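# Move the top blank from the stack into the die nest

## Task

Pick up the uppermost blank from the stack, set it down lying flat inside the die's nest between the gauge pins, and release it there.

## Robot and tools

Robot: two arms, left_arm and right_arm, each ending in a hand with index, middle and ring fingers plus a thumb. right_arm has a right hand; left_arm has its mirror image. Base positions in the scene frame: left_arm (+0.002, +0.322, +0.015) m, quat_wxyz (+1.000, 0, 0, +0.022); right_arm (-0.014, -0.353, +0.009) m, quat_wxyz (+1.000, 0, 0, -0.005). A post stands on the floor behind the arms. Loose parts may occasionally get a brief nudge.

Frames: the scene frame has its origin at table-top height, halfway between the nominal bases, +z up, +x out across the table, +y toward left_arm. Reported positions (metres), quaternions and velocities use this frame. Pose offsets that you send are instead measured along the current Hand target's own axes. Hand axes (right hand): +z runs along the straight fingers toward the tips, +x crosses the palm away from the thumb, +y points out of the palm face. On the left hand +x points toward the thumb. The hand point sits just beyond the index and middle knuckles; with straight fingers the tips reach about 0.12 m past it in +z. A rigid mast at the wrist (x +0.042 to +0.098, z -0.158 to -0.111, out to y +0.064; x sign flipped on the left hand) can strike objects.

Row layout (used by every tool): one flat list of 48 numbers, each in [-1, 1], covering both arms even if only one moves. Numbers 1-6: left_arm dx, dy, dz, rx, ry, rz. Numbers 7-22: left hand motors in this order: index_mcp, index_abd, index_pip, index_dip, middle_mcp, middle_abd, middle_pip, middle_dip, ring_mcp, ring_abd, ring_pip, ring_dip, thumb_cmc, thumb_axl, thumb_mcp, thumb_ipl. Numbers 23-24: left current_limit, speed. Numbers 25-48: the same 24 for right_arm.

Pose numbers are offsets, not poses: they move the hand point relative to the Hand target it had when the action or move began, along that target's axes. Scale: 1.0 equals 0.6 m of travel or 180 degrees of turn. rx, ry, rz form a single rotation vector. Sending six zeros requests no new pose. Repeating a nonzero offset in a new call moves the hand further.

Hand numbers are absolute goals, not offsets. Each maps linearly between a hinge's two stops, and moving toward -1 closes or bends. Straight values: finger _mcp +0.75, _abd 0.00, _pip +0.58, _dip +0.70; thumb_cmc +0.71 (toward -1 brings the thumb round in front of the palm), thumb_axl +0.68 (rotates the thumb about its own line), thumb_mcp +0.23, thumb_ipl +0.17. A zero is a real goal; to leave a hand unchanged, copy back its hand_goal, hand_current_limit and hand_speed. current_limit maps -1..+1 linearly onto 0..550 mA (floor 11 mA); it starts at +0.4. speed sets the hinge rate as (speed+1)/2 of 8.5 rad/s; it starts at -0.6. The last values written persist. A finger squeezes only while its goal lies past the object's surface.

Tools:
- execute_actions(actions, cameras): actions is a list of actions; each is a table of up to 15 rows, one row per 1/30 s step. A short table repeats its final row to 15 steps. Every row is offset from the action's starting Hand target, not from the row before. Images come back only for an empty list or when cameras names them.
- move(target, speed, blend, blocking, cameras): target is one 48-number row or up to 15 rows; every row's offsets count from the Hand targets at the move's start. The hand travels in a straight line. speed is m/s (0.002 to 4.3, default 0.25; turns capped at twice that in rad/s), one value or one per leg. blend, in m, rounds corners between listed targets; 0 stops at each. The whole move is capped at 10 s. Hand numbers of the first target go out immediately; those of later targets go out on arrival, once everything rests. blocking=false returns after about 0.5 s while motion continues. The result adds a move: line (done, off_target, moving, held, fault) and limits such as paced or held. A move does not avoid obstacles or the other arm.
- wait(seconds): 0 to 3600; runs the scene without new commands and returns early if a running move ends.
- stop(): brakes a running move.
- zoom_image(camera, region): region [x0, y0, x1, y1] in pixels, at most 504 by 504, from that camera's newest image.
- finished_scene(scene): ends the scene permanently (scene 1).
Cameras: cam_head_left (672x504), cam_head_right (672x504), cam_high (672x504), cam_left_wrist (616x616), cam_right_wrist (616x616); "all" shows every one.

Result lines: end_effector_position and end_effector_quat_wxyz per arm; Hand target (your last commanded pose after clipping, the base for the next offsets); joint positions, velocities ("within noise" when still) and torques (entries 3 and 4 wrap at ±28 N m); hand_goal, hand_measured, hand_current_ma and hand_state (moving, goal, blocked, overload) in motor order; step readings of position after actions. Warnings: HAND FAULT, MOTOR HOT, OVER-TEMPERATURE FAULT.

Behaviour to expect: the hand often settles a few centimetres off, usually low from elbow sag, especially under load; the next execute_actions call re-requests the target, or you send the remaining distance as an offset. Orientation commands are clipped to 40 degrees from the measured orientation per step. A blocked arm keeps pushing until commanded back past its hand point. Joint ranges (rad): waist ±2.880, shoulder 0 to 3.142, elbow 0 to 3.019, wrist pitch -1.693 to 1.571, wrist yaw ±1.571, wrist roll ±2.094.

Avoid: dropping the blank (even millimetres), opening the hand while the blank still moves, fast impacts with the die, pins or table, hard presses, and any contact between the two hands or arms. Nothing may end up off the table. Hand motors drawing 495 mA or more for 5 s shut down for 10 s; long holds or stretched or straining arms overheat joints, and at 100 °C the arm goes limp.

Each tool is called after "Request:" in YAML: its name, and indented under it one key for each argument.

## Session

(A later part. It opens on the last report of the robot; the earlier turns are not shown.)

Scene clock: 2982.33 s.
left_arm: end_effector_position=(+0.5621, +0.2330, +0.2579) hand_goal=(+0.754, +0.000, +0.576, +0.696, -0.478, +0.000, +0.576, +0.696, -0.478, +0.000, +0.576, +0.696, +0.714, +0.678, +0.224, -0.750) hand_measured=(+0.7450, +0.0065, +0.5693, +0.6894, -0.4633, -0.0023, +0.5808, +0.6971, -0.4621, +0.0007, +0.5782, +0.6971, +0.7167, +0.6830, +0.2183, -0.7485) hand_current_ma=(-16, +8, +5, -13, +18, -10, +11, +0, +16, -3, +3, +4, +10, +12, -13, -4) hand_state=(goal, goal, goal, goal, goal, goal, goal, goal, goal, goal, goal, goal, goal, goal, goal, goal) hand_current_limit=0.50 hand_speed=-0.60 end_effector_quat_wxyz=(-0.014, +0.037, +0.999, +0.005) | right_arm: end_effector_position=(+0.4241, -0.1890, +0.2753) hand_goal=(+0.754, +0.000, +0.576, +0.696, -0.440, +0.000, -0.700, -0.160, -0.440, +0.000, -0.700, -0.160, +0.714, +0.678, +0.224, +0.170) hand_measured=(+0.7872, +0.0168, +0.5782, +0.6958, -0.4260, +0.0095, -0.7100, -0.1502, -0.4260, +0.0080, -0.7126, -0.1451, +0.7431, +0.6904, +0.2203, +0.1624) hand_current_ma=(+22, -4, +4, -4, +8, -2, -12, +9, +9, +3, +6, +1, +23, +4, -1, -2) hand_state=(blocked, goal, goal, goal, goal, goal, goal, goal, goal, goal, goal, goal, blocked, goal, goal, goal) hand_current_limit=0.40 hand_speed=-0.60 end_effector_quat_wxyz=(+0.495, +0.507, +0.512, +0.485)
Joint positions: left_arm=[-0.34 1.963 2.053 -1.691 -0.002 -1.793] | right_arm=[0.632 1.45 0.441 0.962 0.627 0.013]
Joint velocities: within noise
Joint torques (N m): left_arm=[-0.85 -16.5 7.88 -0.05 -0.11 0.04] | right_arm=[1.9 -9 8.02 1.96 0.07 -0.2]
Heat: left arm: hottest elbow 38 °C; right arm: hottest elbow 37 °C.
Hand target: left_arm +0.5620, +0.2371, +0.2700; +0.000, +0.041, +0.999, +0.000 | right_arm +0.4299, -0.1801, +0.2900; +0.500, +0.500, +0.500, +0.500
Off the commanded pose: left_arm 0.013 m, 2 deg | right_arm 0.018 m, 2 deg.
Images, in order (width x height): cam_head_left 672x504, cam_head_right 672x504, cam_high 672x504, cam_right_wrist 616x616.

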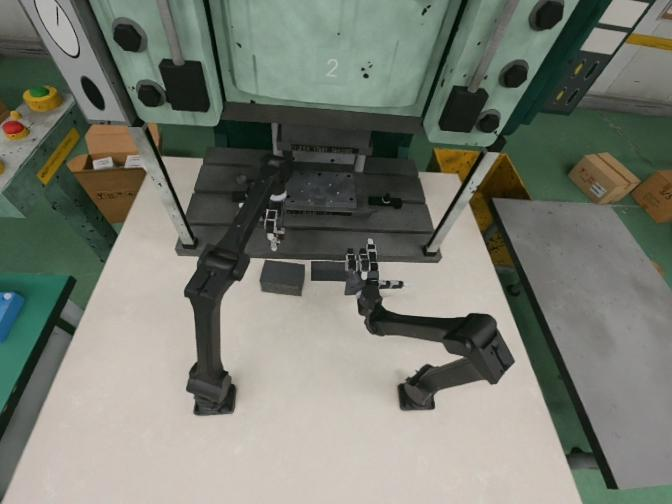

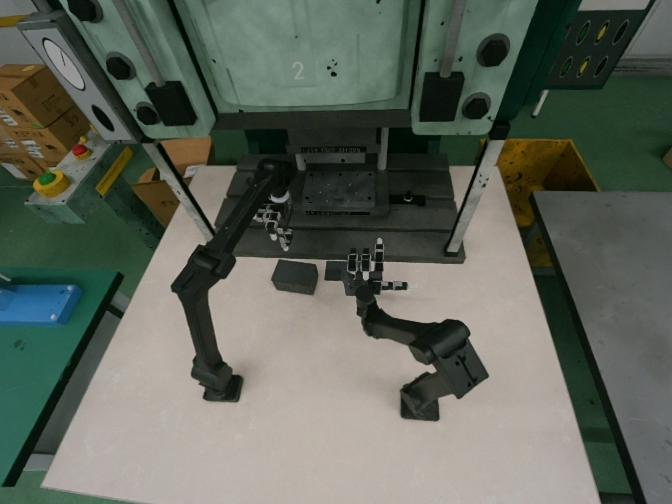

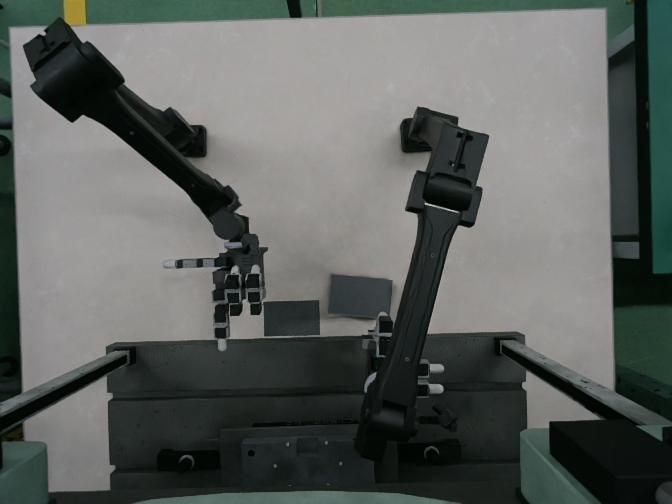

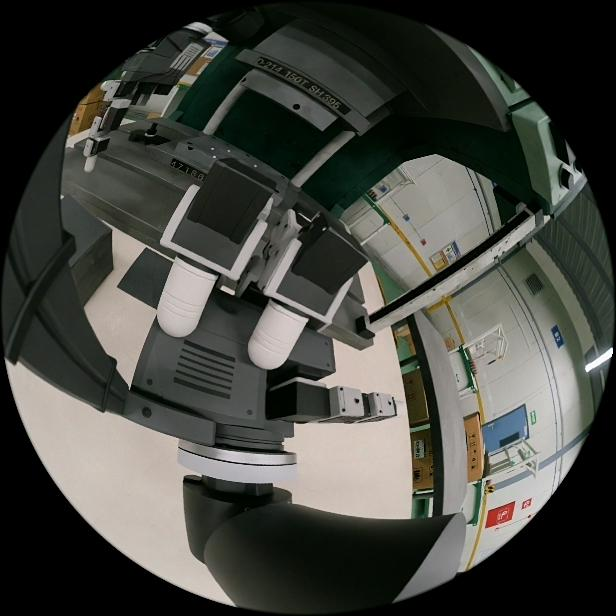

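Request:
move:
  target:
    - [0,0,0,0,0,0,0.754,0,0.576,0.696,-0.479,0,0.576,0.696,-0.479,0,0.576,0.696,0.714,0.678,0.2247,-0.751,0.5,-0.6,0.0335,0,0.0335,0.5,0,0,0.754,0,0.576,0.696,0.754,0,0.576,0.696,0.754,0,0.576,0.696,0.714,0.678,0.2247,0.17,0.4,-0.6]
    - [0,0,0,0,0,0,0.754,0,0.576,0.696,-0.479,0,0.576,0.696,-0.479,0,0.576,0.696,0.714,0.678,0.2247,-0.751,0.5,-0.6,0.0585,-0.0333,0.0668,0.4717,-0.1955,0.1954,0.754,0,0.576,0.696,0.754,0,0.576,0.696,0.754,0,0.576,0.696,0.714,0.678,0.2247,0.17,0.4,-0.6]
    - [0,0,0,0,0,0,0.754,0,0.576,0.696,-0.479,0,0.576,0.696,-0.479,0,0.576,0.696,0.714,0.678,0.2247,-0.751,0.5,-0.6,0.0785,-0.1167,0.0918,0.3849,-0.3849,0.3849,0.754,0,0.576,0.696,0.754,0,0.576,0.696,0.754,0,0.576,0.696,0.714,0.678,0.2247,0.17,0.4,-0.6]
  speed: 0.2
  blend: 0.03
  cameras: ["cam_head_right","cam_high","cam_right_wrist"]

Request:
zoom_image:
  camera: "cam_high"
  region: [230, 270, 350, 350]

Request:
zoom_image:
  camera: "cam_head_right"
  region: [300, 235, 400, 305]

Scene clock: 3090.60 s.
left_arm: end_effector_position=(+0.5621, +0.2330, +0.2579) hand_goal=(+0.754, +0.000, +0.576, +0.696, -0.478, +0.000, +0.576, +0.696, -0.478, +0.000, +0.576, +0.696, +0.714, +0.678, +0.224, -0.750) hand_measured=(+0.7450, +0.0051, +0.5693, +0.6894, -0.4633, -0.0023, +0.5821, +0.6958, -0.4609, +0.0021, +0.5782, +0.6971, +0.7167, +0.6830, +0.2183, -0.7485) hand_current_ma=(-12, +5, +2, -13, +20, -9, +10, +1, +21, -1, +8, +1, +7, +12, -10, -6) hand_state=(goal, goal, goal, goal, goal, goal, goal, goal, goal, goal, goal, goal, goal, goal, goal, goal) hand_current_limit=0.50 hand_speed=-0.60 end_effector_quat_wxyz=(-0.014, +0.037, +0.999, +0.005) | right_arm: end_effector_position=(+0.4701, -0.1371, +0.2119) hand_goal=(+0.754, +0.000, +0.576, +0.696, +0.754, +0.000, +0.576, +0.696, +0.754, +0.000, +0.576, +0.696, +0.714, +0.678, +0.224, +0.170) hand_measured=(+0.7559, +0.0139, +0.5731, +0.6958, +0.7583, +0.0065, +0.5808, +0.6945, +0.7571, +0.0036, +0.5808, +0.6932, +0.7255, +0.6914, +0.2153, +0.1586) hand_current_ma=(+6, -1, +1, -7, +11, +1, -2, -5, +1, -4, +1, +1, +11, +6, +7, -4) hand_state=(goal, goal, goal, goal, goal, goal, goal, goal, goal, goal, goal, goal, goal, goal, goal, goal) hand_current_limit=0.40 hand_speed=-0.60 end_effector_quat_wxyz=(+0.011, +1.000, +0.011, -0.020)
Joint positions: left_arm=[-0.34 1.963 2.053 -1.691 -0.002 -1.793] | right_arm=[0.549 1.927 1.89 -1.58 0 2.088]
Joint torques (N m): left_arm=[-0.85 -16.56 7.99 -0.02 -0.14 0.07] | right_arm=[0.03 -19.31 11.19 -0.03 -0.02 0.08]
Heat: left arm: hottest elbow 38 °C; right arm: hottest elbow 38 °C.
Hand target: left_arm +0.5620, +0.2371, +0.2700; +0.000, +0.041, +0.999, +0.000 | right_arm +0.4849, -0.1329, +0.2201; +0.000, +1.000, +0.000, +0.000
Off the commanded pose: left_arm 0.013 m, 2 deg | right_arm 0.017 m, 3 deg.
move: off_target (right_arm)

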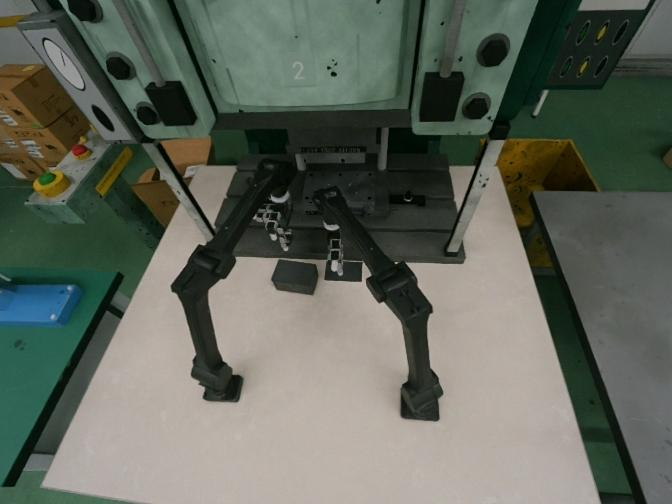

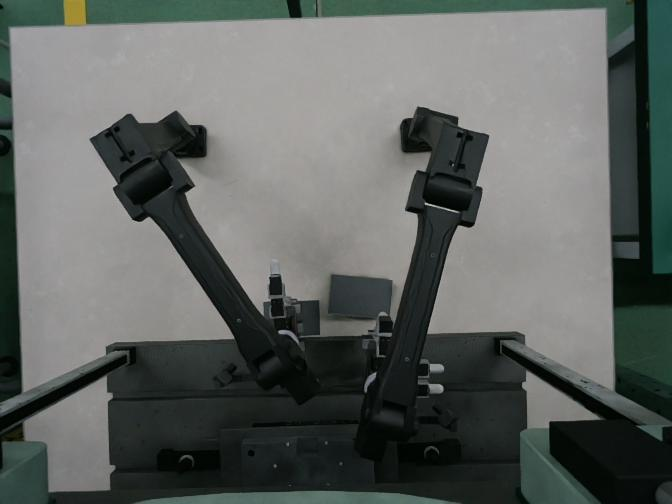

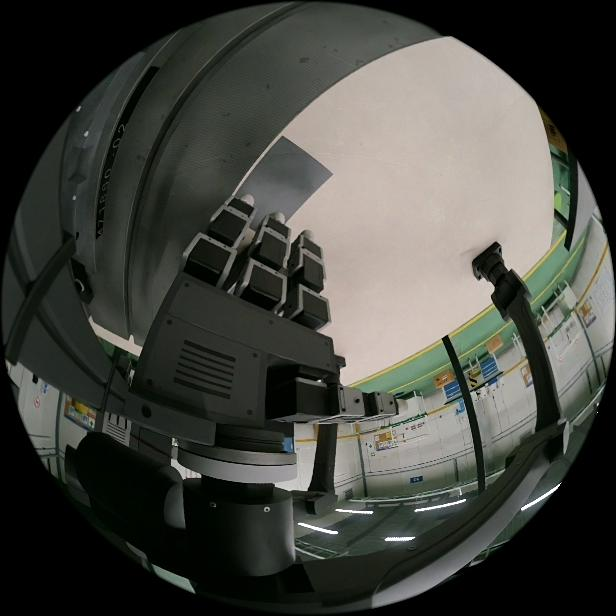

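Scaled by 4.200 from the camera's image (finer frame: 960x720).

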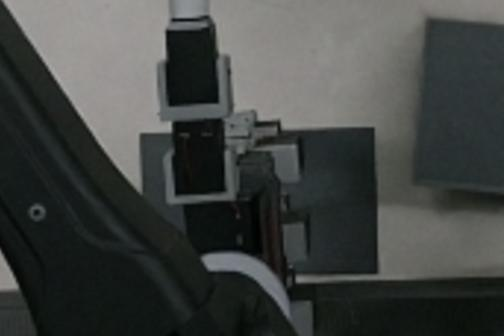

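Scaled by 5.040 from the camera's image (finer frame: 960x720).

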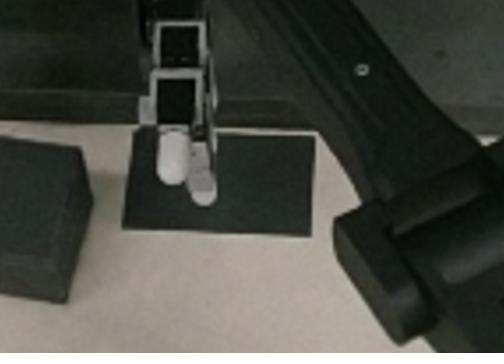

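Request:
move:
  target:
    - [0,0,0,0,0,0,0.754,0,0.576,0.696,-0.479,0,0.576,0.696,-0.479,0,0.576,0.696,0.714,0.678,0.2247,-0.751,0.5,-0.6,0,0,0.12,0,0,0,0.754,0,0.576,0.696,0.754,0,0.576,0.696,-0.479,0,0.576,0.696,0.714,0.678,0.2247,0.17,0.4,-0.6]
    - [0,0,0,0,0,0,0.754,0,0.576,0.696,-0.479,0,0.576,0.696,-0.479,0,0.576,0.696,0.714,0.678,0.2247,-0.751,0.5,-0.6,0,0,0.175,0,0,0,0.754,0,0.576,0.696,0.754,0,0.576,0.696,-0.479,0,0.576,0.696,0.714,0.678,0.2247,0.17,0.4,-0.6]
  speed: [0.1,0.04]
  cameras: ["cam_head_right","cam_high","cam_right_wrist"]

Request:
zoom_image:
  camera: "cam_right_wrist"
  region: [170, 110, 370, 310]

Request:
zoom_image:
  camera: "cam_head_right"
  region: [300, 235, 400, 305]

Scene clock: 3106.40 s.
left_arm: end_effector_position=(+0.5621, +0.2330, +0.2579) hand_goal=(+0.754, +0.000, +0.576, +0.696, -0.478, +0.000, +0.576, +0.696, -0.478, +0.000, +0.576, +0.696, +0.714, +0.678, +0.224, -0.750) hand_measured=(+0.7450, +0.0065, +0.5693, +0.6894, -0.4633, -0.0023, +0.5808, +0.6958, -0.4621, +0.0021, +0.5782, +0.6971, +0.7167, +0.6820, +0.2183, -0.7485) hand_current_ma=(-16, +6, +2, -15, +20, -6, +8, +0, +18, -2, +6, +4, +7, +13, -13, -2) hand_state=(goal, goal, goal, goal, goal, goal, goal, goal, goal, goal, goal, goal, goal, goal, goal, goal) hand_current_limit=0.50 hand_speed=-0.60 end_effector_quat_wxyz=(-0.014, +0.037, +0.999, +0.005) | right_arm: end_effector_position=(+0.4835, -0.1288, +0.1369) hand_goal=(+0.754, +0.000, +0.576, +0.696, +0.754, +0.000, +0.576, +0.696, -0.478, +0.000, +0.576, +0.696, +0.714, +0.678, +0.224, +0.170) hand_measured=(+0.7462, +0.0388, +0.5731, +0.6907, +0.7438, +0.0358, +0.5782, +0.6881, -0.3850, +0.0021, +0.5847, +0.6920, +0.7255, +0.6925, +0.2153, +0.1576) hand_current_ma=(+0, +10, +5, -10, +1, +8, +5, +0, +59, +1, +9, +0, +9, -8, +3, -5) hand_state=(goal, blocked, goal, goal, goal, blocked, goal, goal, blocked, goal, goal, goal, goal, goal, goal, goal) hand_current_limit=0.40 hand_speed=-0.60 end_effector_quat_wxyz=(-0.005, +1.000, +0.010, +0.007)
Joint positions: left_arm=[-0.34 1.963 2.053 -1.691 -0.002 -1.793] | right_arm=[0.549 1.953 1.743 -1.344 -0.002 2.089]
Joint torques (N m): left_arm=[-1.03 -17.08 8.01 0.05 -0.1 0.07] | right_arm=[0.09 -18.73 5.9 0.72 0.13 0.07]
Heat: left arm: hottest elbow 38 °C; right arm: hottest elbow 40 °C.
Hand target: left_arm +0.5620, +0.2371, +0.2700; +0.000, +0.041, +0.999, +0.000 | right_arm +0.4850, -0.1329, +0.1151; +0.000, +1.000, +0.000, +0.000
Off the commanded pose: left_arm 0.013 m, 2 deg | right_arm 0.022 m, 2 deg.
move: off_target (right_arm)

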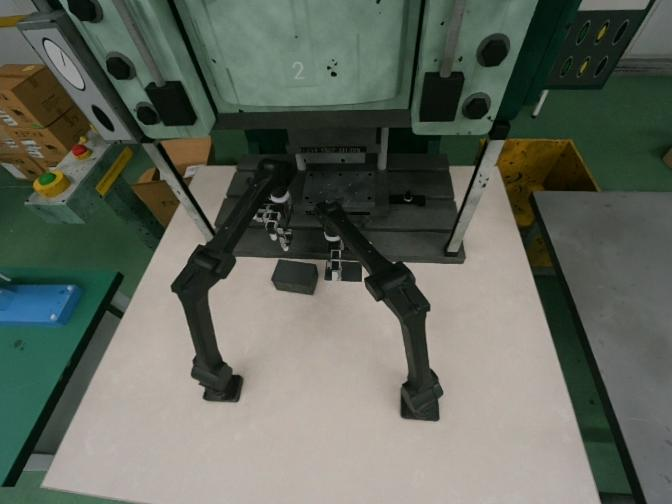

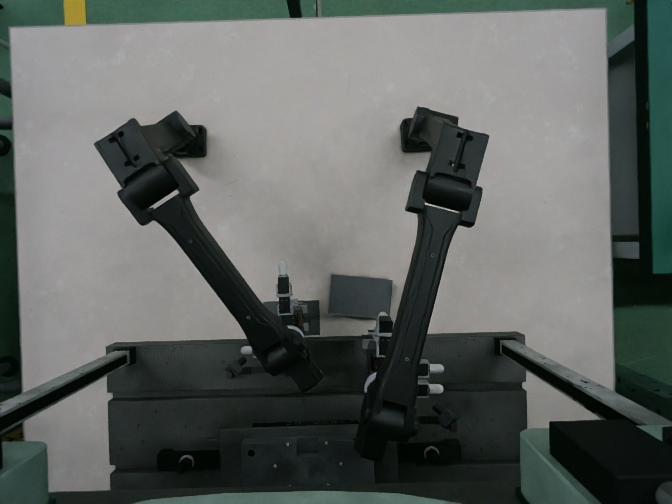

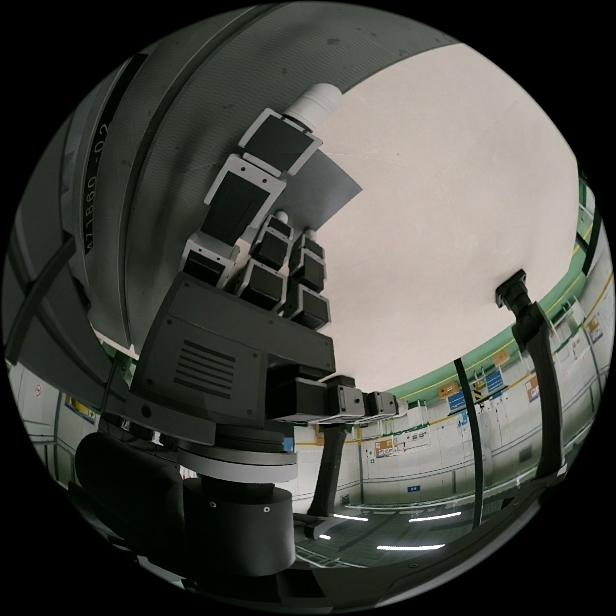

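Scaled by 2.520 from the camera's image (finer frame: 880x880).

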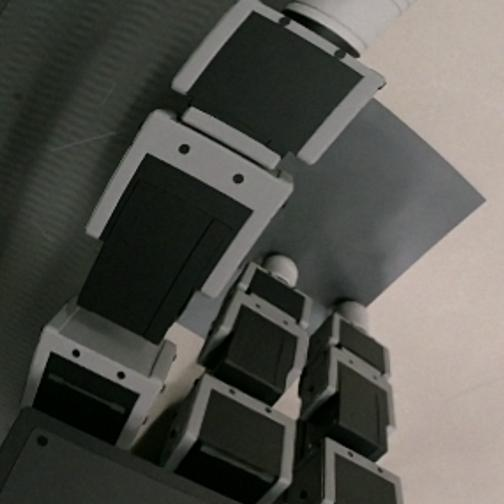

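Scaled by 5.040 from the camera's image (finer frame: 960x720).

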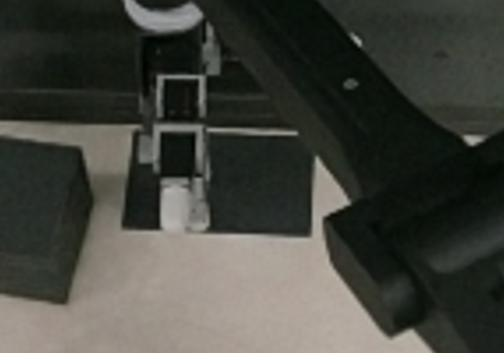

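Request:
move:
  target: [0,0,0,0,0,0,0.754,0,0.576,0.696,-0.479,0,0.576,0.696,-0.479,0,0.576,0.696,0.714,0.678,0.2247,-0.751,0.5,-0.6,-0.05,0.1667,0.0167,0,0,0,0.754,0,0.576,0.696,0.754,0,0.576,0.696,-0.40,0,0.576,0.696,0.714,0.678,0.2247,0.17,0.4,-0.6]
  speed: 0.06
  cameras: ["cam_head_right","cam_high","cam_right_wrist"]

Request:
zoom_image:
  camera: "cam_right_wrist"
  region: [170, 110, 370, 310]

Request:
zoom_image:
  camera: "cam_high"
  region: [210, 270, 330, 350]

Scene clock: 3117.57 s.
left_arm: end_effector_position=(+0.5621, +0.2330, +0.2579) hand_goal=(+0.754, +0.000, +0.576, +0.696, -0.478, +0.000, +0.576, +0.696, -0.478, +0.000, +0.576, +0.696, +0.714, +0.678, +0.224, -0.750) hand_measured=(+0.7450, +0.0065, +0.5693, +0.6894, -0.4633, -0.0008, +0.5821, +0.6958, -0.4621, +0.0021, +0.5782, +0.6971, +0.7167, +0.6830, +0.2183, -0.7485) hand_current_ma=(-19, +9, +3, -15, +20, -6, +9, +1, +19, -2, +7, +3, +10, +8, -10, -6) hand_state=(goal, goal, goal, goal, goal, goal, goal, goal, goal, goal, goal, goal, goal, goal, goal, goal) hand_current_limit=0.50 hand_speed=-0.60 end_effector_quat_wxyz=(-0.014, +0.037, +0.999, +0.005) | right_arm: end_effector_position=(+0.4598, -0.2205, +0.1277) hand_goal=(+0.754, +0.000, +0.576, +0.696, +0.754, +0.000, +0.576, +0.696, -0.400, +0.000, +0.576, +0.696, +0.714, +0.678, +0.224, +0.170) hand_measured=(+0.8849, -0.0301, +0.6899, +0.7468, +0.8656, -0.0184, +0.6694, +0.7442, -0.3620, +0.0036, +0.5834, +0.6920, +0.7192, +0.6914, +0.2153, +0.1586) hand_current_ma=(+89, -19, +71, +14, +75, -6, +51, +22, +16, -1, +16, -5, +11, +10, +0, -6) hand_state=(blocked, blocked, blocked, blocked, blocked, goal, blocked, blocked, blocked, goal, goal, goal, goal, goal, goal, goal) hand_current_limit=0.40 hand_speed=-0.60 end_effector_quat_wxyz=(-0.016, +1.000, -0.001, +0.021)
Joint positions: left_arm=[-0.34 1.963 2.053 -1.691 -0.002 -1.793] | right_arm=[0.42 1.777 1.465 -1.207 -0.013 1.983]
Joint torques (N m): left_arm=[-0.85 -16.85 7.88 0.01 -0.1 0.05] | right_arm=[-0.5 -15.62 5.26 -0.03 0.54 -0.16]
Heat: left arm: hottest elbow 38 °C; right arm: hottest elbow 39 °C.
Hand target: left_arm +0.5620, +0.2371, +0.2700; +0.000, +0.041, +0.999, +0.000 | right_arm +0.4551, -0.2330, +0.1051; +0.000, +1.000, +0.000, +0.000
Off the commanded pose: left_arm 0.013 m, 2 deg | right_arm 0.026 m, 3 deg.
move: off_target (right_arm)

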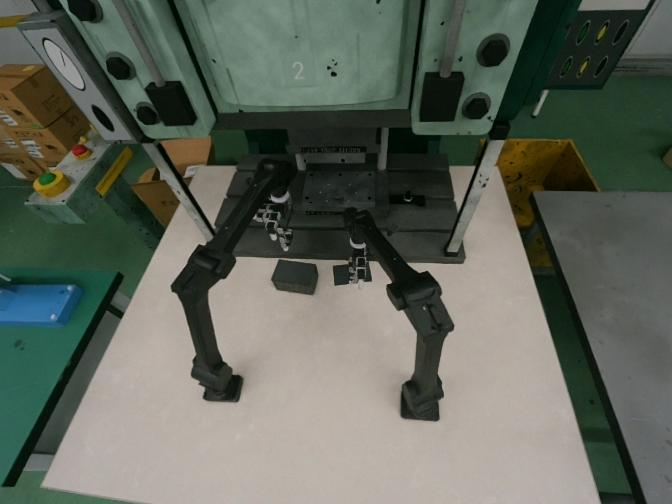

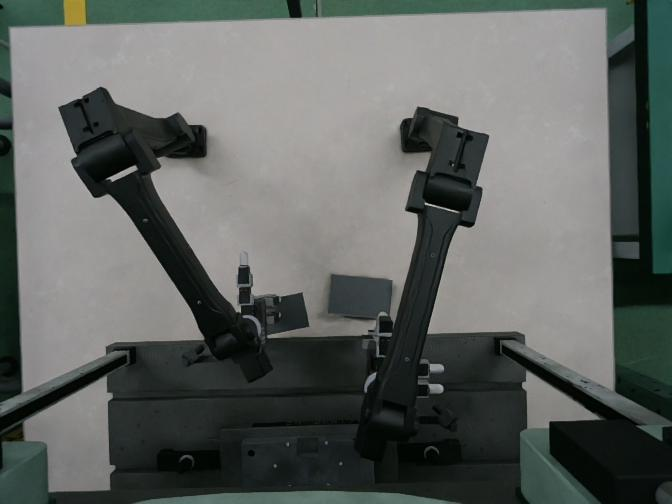

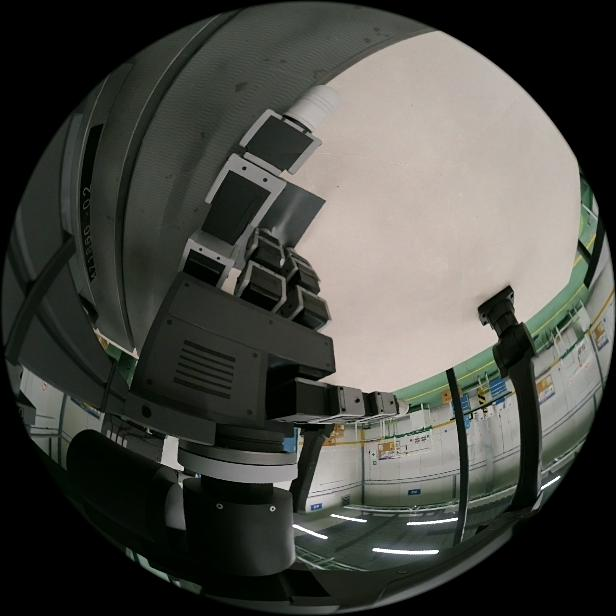

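Scaled by 2.520 from the camera's image (finer frame: 880x880).

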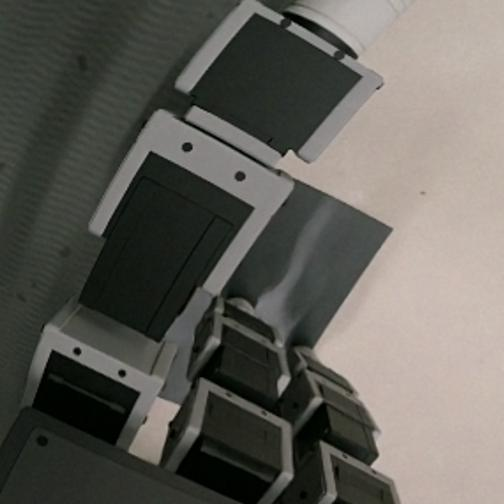

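Scaled by 4.200 from the camera's image (finer frame: 960x720).

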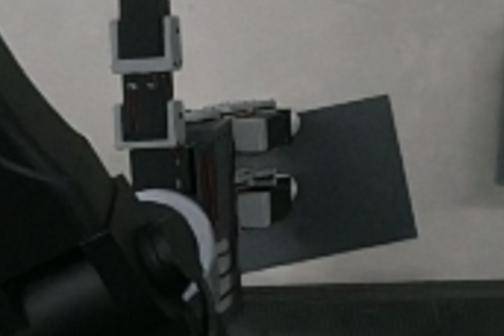

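Request:
move:
  target:
    - [0,0,0,0,0,0,0.754,0,0.576,0.696,-0.479,0,0.576,0.696,-0.479,0,0.576,0.696,0.714,0.678,0.2247,-0.751,0.5,-0.6,0,0,-0.125,0,0,0,0.754,0,0.576,0.696,0.754,0,0.576,0.696,-0.40,0,0.576,0.696,0.714,0.678,0.2247,0.17,0.7,-0.6]
    - [0,0,0,0,0,0,0.754,0,0.576,0.696,-0.479,0,0.576,0.696,-0.479,0,0.576,0.696,0.714,0.678,0.2247,-0.751,0.5,-0.6,0.0975,-0.085,-0.125,0,0,-0.0611,0.754,0,0.576,0.696,0.754,0,0.576,0.696,-0.40,0,0.576,0.696,0.714,0.678,0.2247,0.17,0.7,-0.6]
    - [0,0,0,0,0,0,0.754,0,0.576,0.696,-0.479,0,0.576,0.696,-0.479,0,0.576,0.696,0.714,0.678,0.2247,-0.751,0.5,-0.6,0.0975,-0.085,0.0,0,0,-0.0611,0.754,0,0.576,0.696,0.754,0,0.576,0.696,-0.40,0,0.576,0.696,0.714,0.678,0.2247,0.17,0.7,-0.6]
  speed: [0.12,0.12,0.05]
  cameras: ["cam_head_right","cam_high","cam_right_wrist"]

Request:
zoom_image:
  camera: "cam_right_wrist"
  region: [170, 110, 370, 310]

Request:
zoom_image:
  camera: "cam_high"
  region: [210, 270, 330, 350]

Scene clock: 3173.67 s.
left_arm: end_effector_position=(+0.5621, +0.2330, +0.2579) hand_goal=(+0.754, +0.000, +0.576, +0.696, -0.478, +0.000, +0.576, +0.696, -0.478, +0.000, +0.576, +0.696, +0.714, +0.678, +0.224, -0.750) hand_measured=(+0.7450, +0.0065, +0.5693, +0.6907, -0.4621, -0.0008, +0.5808, +0.6958, -0.4621, +0.0021, +0.5782, +0.6971, +0.7167, +0.6820, +0.2183, -0.7485) hand_current_ma=(-14, +7, -2, -12, +23, -9, +6, -1, +19, -1, +4, -1, +14, +11, -10, -7) hand_state=(goal, goal, goal, goal, goal, goal, goal, goal, goal, goal, goal, goal, goal, goal, goal, goal) hand_current_limit=0.50 hand_speed=-0.60 end_effector_quat_wxyz=(-0.014, +0.037, +0.999, +0.005) | right_arm: end_effector_position=(+0.5150, -0.1840, +0.1361) hand_goal=(+0.754, +0.000, +0.576, +0.696, +0.754, +0.000, +0.576, +0.696, -0.400, +0.000, +0.576, +0.696, +0.714, +0.678, +0.224, +0.170) hand_measured=(+0.7402, +0.0681, +0.5847, +0.7060, +0.7535, -0.0140, +0.5859, +0.7085, -0.3596, +0.0051, +0.5847, +0.6932, +0.7242, +0.6925, +0.2143, +0.1586) hand_current_ma=(-5, +13, +3, -3, +7, -4, +2, +6, +16, +2, +7, +4, +5, -1, +3, -9) hand_state=(goal, blocked, goal, goal, goal, goal, goal, goal, blocked, goal, goal, goal, goal, goal, goal, goal) hand_current_limit=0.70 hand_speed=-0.60 end_effector_quat_wxyz=(-0.007, +0.996, +0.087, +0.016)
Joint positions: left_arm=[-0.34 1.963 2.053 -1.691 -0.002 -1.793] | right_arm=[0.457 1.916 1.686 -1.305 -0.001 1.843]
Joint torques (N m): left_arm=[-0.91 -16.44 7.91 0.03 -0.11 0.07] | right_arm=[1.44 -17.14 5.5 0.81 0.13 -0.15]
Heat: left arm: hottest elbow 38 °C; right arm: hottest elbow 35 °C.
Hand target: left_arm +0.5620, +0.2371, +0.2700; +0.000, +0.041, +0.999, +0.000 | right_arm +0.5134, -0.1819, +0.1050; +0.000, +0.995, +0.096, +0.000
Off the commanded pose: left_arm 0.013 m, 2 deg | right_arm 0.031 m, 2 deg.
move: off_target (right_arm)

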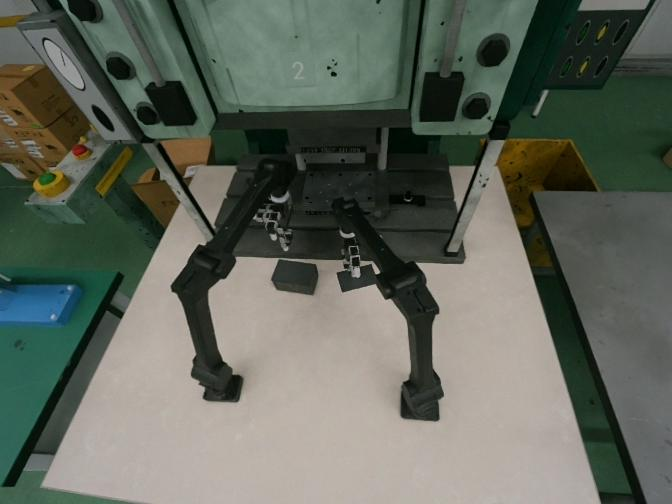

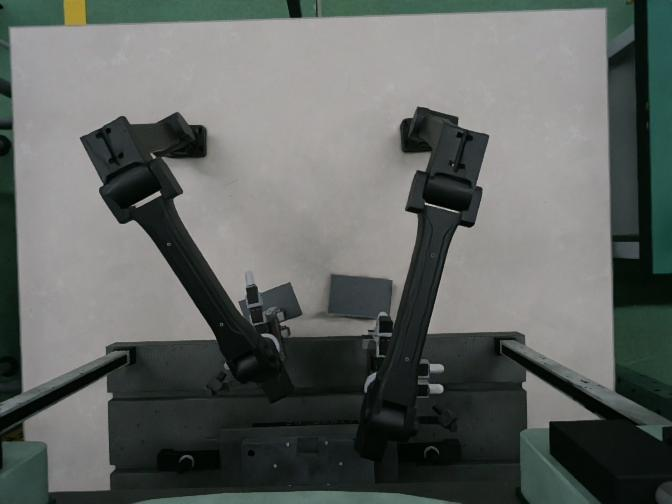

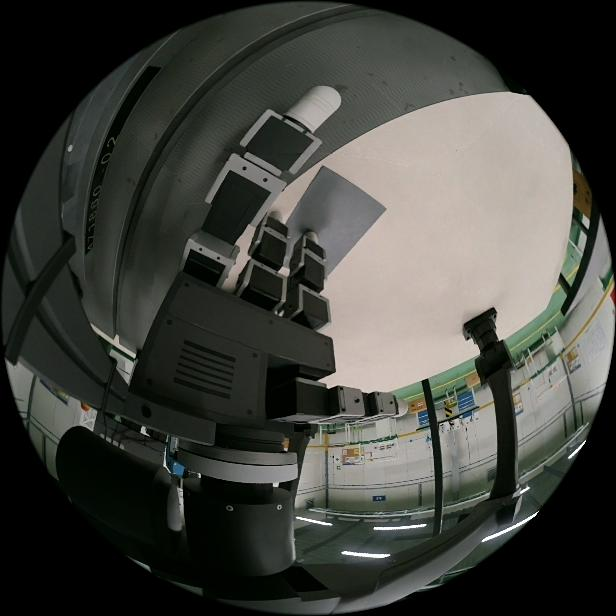

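Scaled by 2.520 from the camera's image (finer frame: 880x880).

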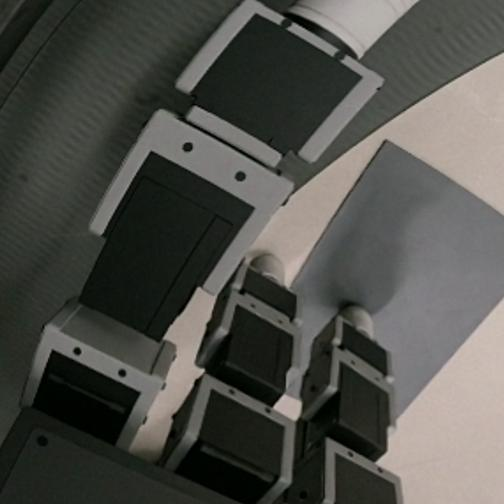

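Scaled by 4.200 from the camera's image (finer frame: 960x720).

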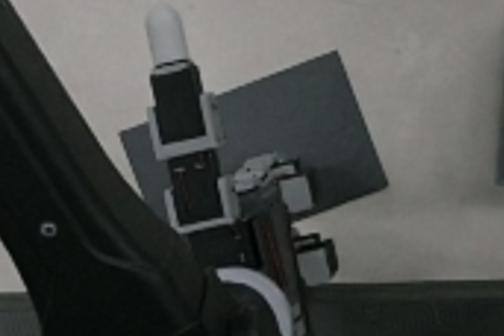

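Request:
move:
  target:
    - [0,0,0,0,0,0,0.754,0,0.576,0.696,-0.479,0,0.576,0.696,-0.479,0,0.576,0.696,0.714,0.678,0.2247,-0.751,0.5,-0.6,0,0,-0.1,0,0,0,0.754,0,0.576,0.696,0.754,0,0.576,0.696,-0.40,0,0.576,0.696,0.714,0.678,0.2247,0.17,0.7,-0.6]
    - [0,0,0,0,0,0,0.754,0,0.576,0.696,-0.479,0,0.576,0.696,-0.479,0,0.576,0.696,0.714,0.678,0.2247,-0.751,0.5,-0.6,-0.0206,0.0328,-0.1,0,0,-0.0556,0.754,0,0.576,0.696,0.754,0,0.576,0.696,-0.40,0,0.576,0.696,0.714,0.678,0.2247,0.17,0.7,-0.6]
    - [0,0,0,0,0,0,0.754,0,0.576,0.696,-0.479,0,0.576,0.696,-0.479,0,0.576,0.696,0.714,0.678,0.2247,-0.751,0.5,-0.6,-0.0206,0.0328,-0.005,0,0,-0.0556,0.754,0,0.576,0.696,0.754,0,0.576,0.696,-0.40,0,0.576,0.696,0.714,0.678,0.2247,0.17,0.7,-0.6]
    - [0,0,0,0,0,0,0.754,0,0.576,0.696,-0.479,0,0.576,0.696,-0.479,0,0.576,0.696,0.714,0.678,0.2247,-0.751,0.5,-0.6,-0.2597,0.1893,0.0117,0,0,0.0611,0.754,0,0.576,0.696,0.754,0,0.576,0.696,-0.40,0,0.576,0.696,0.714,0.678,0.2247,0.17,0.7,-0.6]
  speed: [0.1,0.1,0.06,0.08]
  cameras: ["cam_head_right","cam_high","cam_right_wrist"]

Request:
zoom_image:
  camera: "cam_right_wrist"
  region: [170, 110, 370, 310]

Request:
zoom_image:
  camera: "cam_high"
  region: [160, 240, 310, 340]

Scene clock: 3199.57 s.
left_arm: end_effector_position=(+0.5621, +0.2330, +0.2579) hand_goal=(+0.754, +0.000, +0.576, +0.696, -0.478, +0.000, +0.576, +0.696, -0.478, +0.000, +0.576, +0.696, +0.714, +0.678, +0.224, -0.750) hand_measured=(+0.7438, +0.0065, +0.5693, +0.6894, -0.4621, -0.0008, +0.5821, +0.6958, -0.4621, +0.0021, +0.5782, +0.6971, +0.7167, +0.6820, +0.2183, -0.7494) hand_current_ma=(-19, +5, +2, -16, +23, -4, +11, +0, +22, -2, +9, +5, +10, +14, -11, -11) hand_state=(goal, goal, goal, goal, goal, goal, goal, goal, goal, goal, goal, goal, goal, goal, goal, goal) hand_current_limit=0.50 hand_speed=-0.60 end_effector_quat_wxyz=(-0.014, +0.037, +0.999, +0.005) | right_arm: end_effector_position=(+0.3966, -0.3122, +0.1233) hand_goal=(+0.754, +0.000, +0.576, +0.696, +0.754, +0.000, +0.576, +0.696, -0.400, +0.000, +0.576, +0.696, +0.714, +0.678, +0.224, +0.170) hand_measured=(+0.8909, -0.1869, +0.6886, +0.7455, +0.8729, -0.0653, +0.6835, +0.7506, -0.3584, +0.0065, +0.5834, +0.6920, +0.7192, +0.6914, +0.2143, +0.1586) hand_current_ma=(+94, -79, +76, +21, +77, -22, +57, +31, +13, +1, +1, -3, +15, -2, -1, -4) hand_state=(blocked, blocked, blocked, blocked, blocked, blocked, blocked, blocked, blocked, goal, goal, goal, goal, goal, goal, goal) hand_current_limit=0.70 hand_speed=-0.60 end_effector_quat_wxyz=(-0.014, +0.999, +0.011, +0.033)
Joint positions: left_arm=[-0.34 1.963 2.053 -1.691 -0.002 -1.793] | right_arm=[0.293 1.542 1.151 -1.109 -0.01 1.832]
Joint torques (N m): left_arm=[-0.79 -16.56 7.92 0.12 -0.11 0.07] | right_arm=[0.21 -11.05 4.56 -0.13 0.44 0.07]
Heat: left arm: hottest elbow 38 °C; right arm: hottest elbow 34 °C.
Hand target: left_arm +0.5620, +0.2371, +0.2700; +0.000, +0.041, +0.999, +0.000 | right_arm +0.3823, -0.3231, +0.0981; +0.000, +1.000, +0.000, +0.000
Off the commanded pose: left_arm 0.013 m, 2 deg | right_arm 0.031 m, 4 deg.
move: off_target (right_arm)

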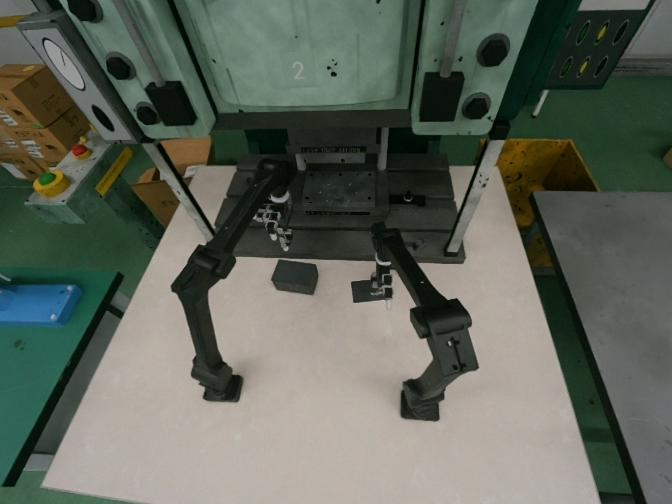

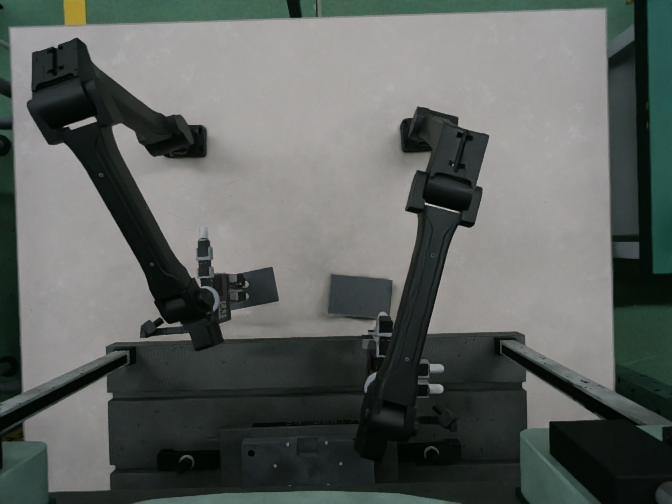

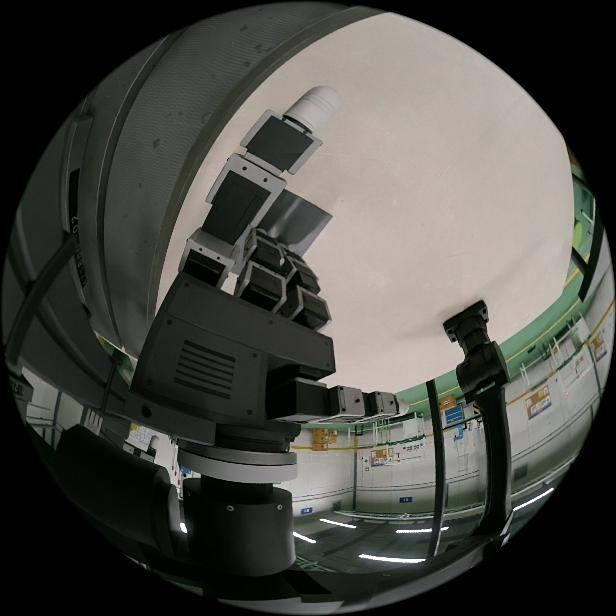

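Scaled by 2.520 from the camera's image (finer frame: 880x880).

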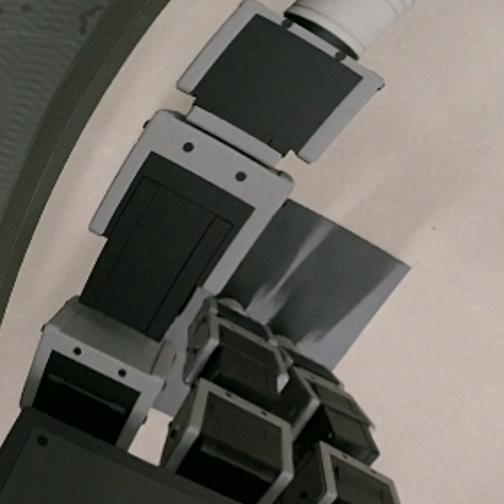

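Scaled by 3.360 from the camera's image (finer frame: 960x720).

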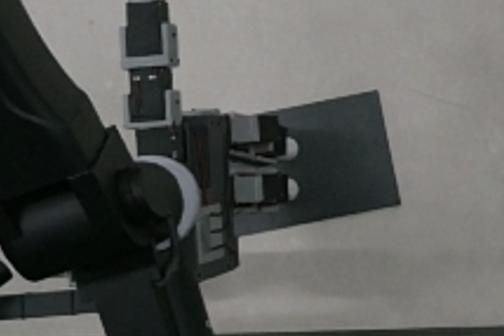

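Request:
move:
  target: [0,0,0,0,0,0,0.754,0,0.576,0.696,-0.479,0,0.576,0.696,-0.479,0,0.576,0.696,0.714,0.678,0.2247,-0.751,0.5,-0.6,-0.0833,0.3667,0,0,0,0.0611,0.754,0,0.576,0.696,0.754,0,0.576,0.696,-0.40,0,0.576,0.696,0.714,0.678,0.2247,0.17,0.7,-0.6]
  speed: 0.08
  cameras: ["cam_head_right","cam_high","cam_right_wrist"]

Request:
zoom_image:
  camera: "cam_high"
  region: [80, 220, 260, 340]

Scene clock: 3233.13 s.
left_arm: end_effector_position=(+0.5621, +0.2330, +0.2579) hand_goal=(+0.754, +0.000, +0.576, +0.696, -0.478, +0.000, +0.576, +0.696, -0.478, +0.000, +0.576, +0.696, +0.714, +0.678, +0.224, -0.750) hand_measured=(+0.7450, +0.0065, +0.5693, +0.6894, -0.4633, -0.0008, +0.5808, +0.6958, -0.4621, +0.0021, +0.5782, +0.6971, +0.7167, +0.6820, +0.2173, -0.7485) hand_current_ma=(-14, +5, +4, -14, +27, -6, +8, +2, +17, -6, +11, -1, +13, +14, -13, -7) hand_state=(goal, goal, goal, goal, goal, goal, goal, goal, goal, goal, goal, goal, goal, goal, goal, goal) hand_current_limit=0.50 hand_speed=-0.60 end_effector_quat_wxyz=(-0.014, +0.037, +0.999, +0.005) | right_arm: end_effector_position=(+0.3405, -0.5363, +0.1168) hand_goal=(+0.754, +0.000, +0.576, +0.696, +0.754, +0.000, +0.576, +0.696, -0.400, +0.000, +0.576, +0.696, +0.714, +0.678, +0.224, +0.170) hand_measured=(+0.9633, -0.1854, +0.7489, +0.7735, +0.9537, -0.0638, +0.7528, +0.7862, -0.3596, +0.0065, +0.5834, +0.6920, +0.7205, +0.6914, +0.2133, +0.1586) hand_current_ma=(+160, -79, +120, +32, +146, -19, +118, +55, +16, -1, +7, -3, +3, +2, -2, -11) hand_state=(blocked, blocked, blocked, blocked, blocked, blocked, blocked, blocked, blocked, goal, goal, goal, goal, goal, goal, goal) hand_current_limit=0.70 hand_speed=-0.60 end_effector_quat_wxyz=(-0.007, +0.995, -0.099, +0.024)
Joint positions: left_arm=[-0.34 1.963 2.053 -1.691 -0.002 -1.793] | right_arm=[-0.257 1.46 1.038 -1.104 -0.021 1.502]
Joint torques (N m): left_arm=[-0.85 -16.91 7.86 0.09 -0.14 0.06] | right_arm=[-0.09 -9.23 5.59 0.17 0.9 -0.22]
Heat: left arm: hottest elbow 38 °C; right arm: hottest elbow 33 °C.
Hand target: left_arm +0.5620, +0.2371, +0.2700; +0.000, +0.041, +0.999, +0.000 | right_arm +0.3324, -0.5433, +0.0981; +0.000, +0.995, -0.096, +0.000
Off the commanded pose: left_arm 0.013 m, 2 deg | right_arm 0.022 m, 3 deg.
move: off_target (right_arm)

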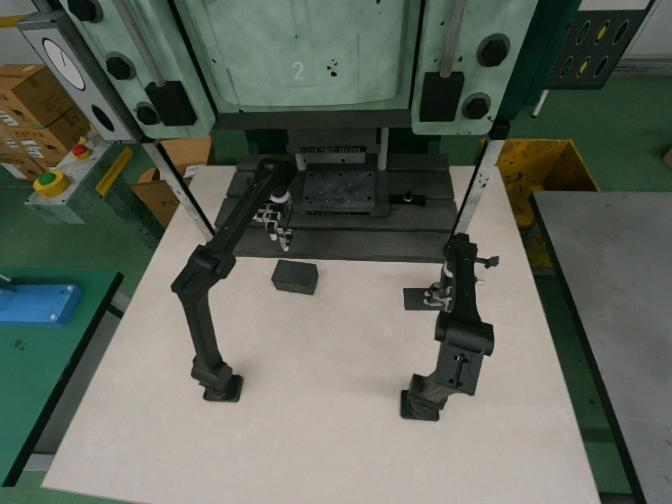

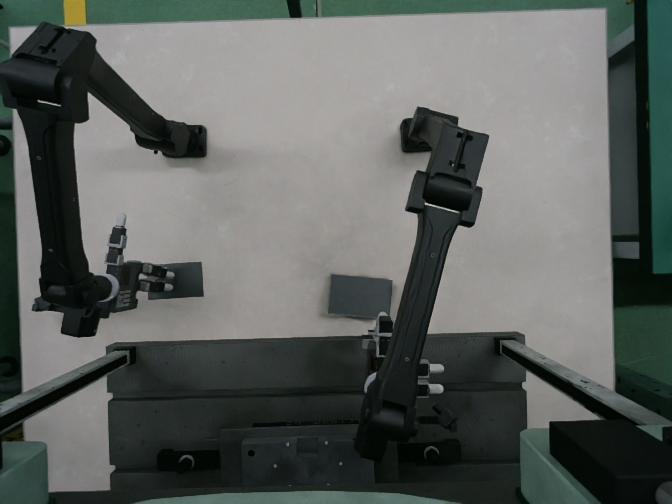

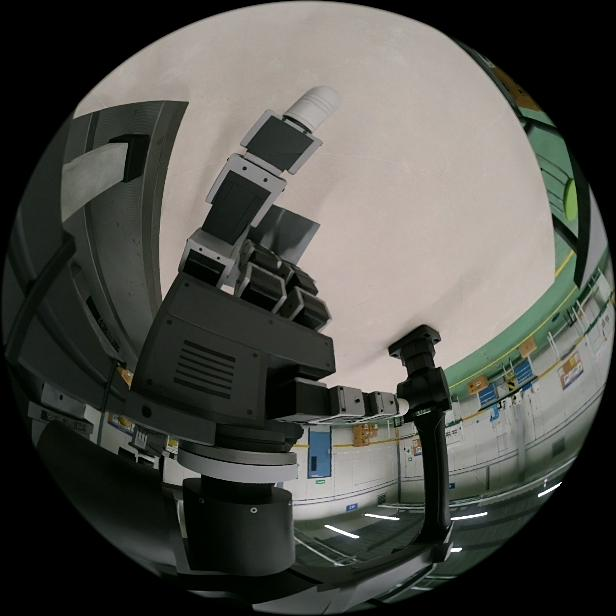

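Scaled by 2.800 from the camera's image (finer frame: 960x720).

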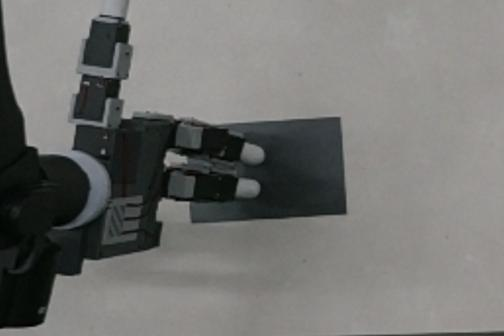

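Request:
move:
  target: [0,0,0,0,0,0,0.754,0,0.576,0.696,-0.479,0,0.576,0.696,-0.479,0,0.576,0.696,0.714,0.678,0.2247,-0.751,0.5,-0.6,0.039,0.3647,0,0,0,-0.0144,0.754,0,0.576,0.696,0.754,0,0.576,0.696,-0.40,0,0.576,0.696,0.714,0.678,0.2247,0.17,0.7,-0.6]
  speed: 0.08
  cameras: ["cam_head_right","cam_high","cam_right_wrist"]

Request:
zoom_image:
  camera: "cam_high"
  region: [0, 220, 180, 340]

Scene clock: 3246.03 s.
left_arm: end_effector_position=(+0.5621, +0.2330, +0.2579) hand_goal=(+0.754, +0.000, +0.576, +0.696, -0.478, +0.000, +0.576, +0.696, -0.478, +0.000, +0.576, +0.696, +0.714, +0.678, +0.224, -0.750) hand_measured=(+0.7450, +0.0065, +0.5693, +0.6894, -0.4633, -0.0008, +0.5821, +0.6958, -0.4609, +0.0021, +0.5782, +0.6971, +0.7167, +0.6820, +0.2173, -0.7485) hand_current_ma=(-15, +9, +5, -12, +22, -7, +10, +2, +15, +0, +12, -4, +12, +15, -14, -8) hand_state=(goal, goal, goal, goal, goal, goal, goal, goal, goal, goal, goal, goal, goal, goal, goal, goal) hand_current_limit=0.50 hand_speed=-0.60 end_effector_quat_wxyz=(-0.014, +0.037, +0.999, +0.005) | right_arm: end_effector_position=(+0.3176, -0.7533, +0.1184) hand_goal=(+0.754, +0.000, +0.576, +0.696, +0.754, +0.000, +0.576, +0.696, -0.400, +0.000, +0.576, +0.696, +0.714, +0.678, +0.224, +0.170) hand_measured=(+0.9922, -0.1869, +0.7784, +0.7875, +0.9826, -0.0638, +0.7771, +0.7990, -0.3596, +0.0080, +0.5834, +0.6932, +0.7217, +0.6914, +0.2133, +0.1586) hand_current_ma=(+190, -76, +146, +43, +172, -27, +145, +64, +17, +0, +7, -3, +11, +3, +5, -4) hand_state=(blocked, blocked, blocked, blocked, blocked, blocked, blocked, blocked, blocked, goal, goal, goal, goal, goal, goal, goal) hand_current_limit=0.70 hand_speed=-0.60 end_effector_quat_wxyz=(+0.006, +0.997, -0.076, +0.024)
Joint positions: left_arm=[-0.34 1.963 2.053 -1.691 -0.002 -1.793] | right_arm=[-0.712 1.656 1.267 -1.136 -0.019 1.001]
Joint torques (N m): left_arm=[-1.08 -16.73 7.92 0.03 -0.14 0.07] | right_arm=[-0.56 -11.63 8.06 -0.27 0.82 -0.23]
Heat: left arm: hottest elbow 38 °C; right arm: hottest elbow 33 °C.
Hand target: left_arm +0.5620, +0.2371, +0.2700; +0.000, +0.041, +0.999, +0.000 | right_arm +0.3137, -0.7625, +0.0980; +0.000, +0.997, -0.073, +0.000
Off the commanded pose: left_arm 0.013 m, 2 deg | right_arm 0.023 m, 3 deg.
move: off_target (right_arm)

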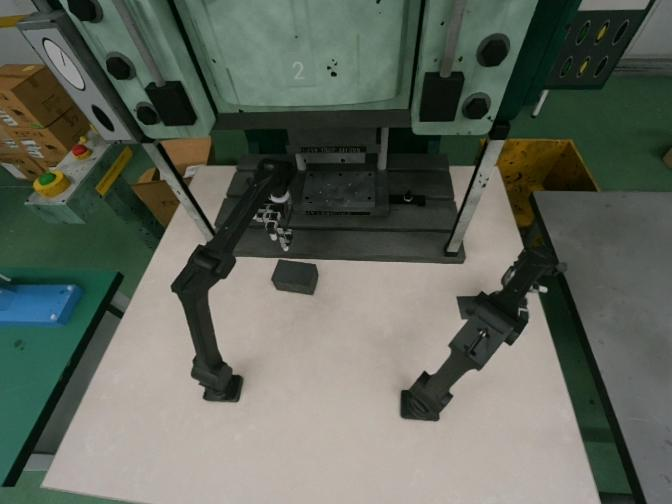

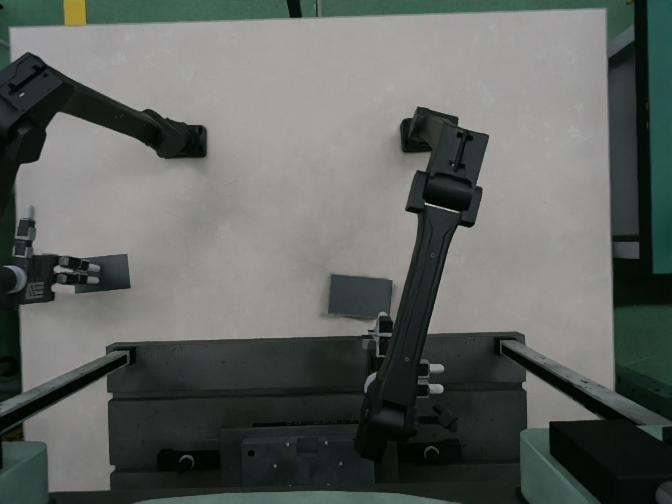

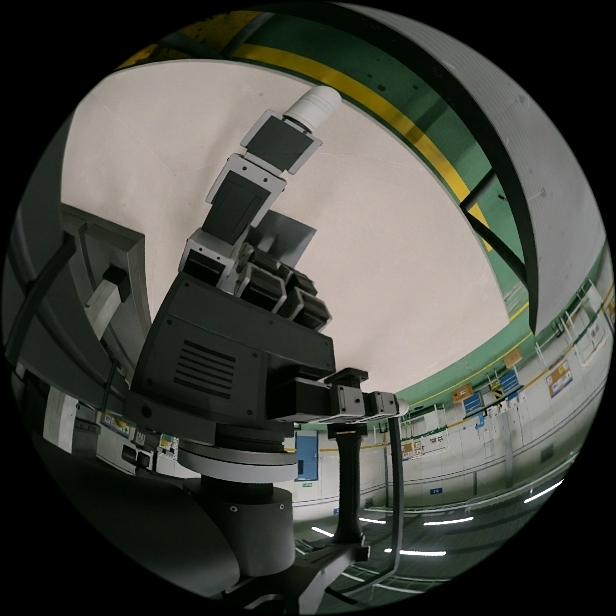

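Scaled by 2.800 from the camera's image (finer frame: 960x720).

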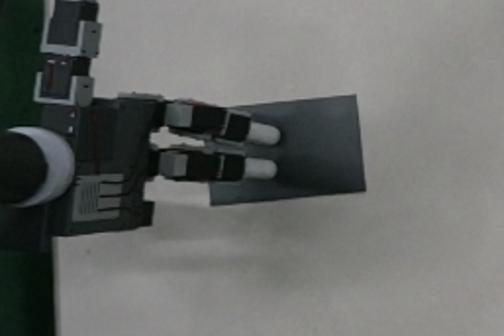

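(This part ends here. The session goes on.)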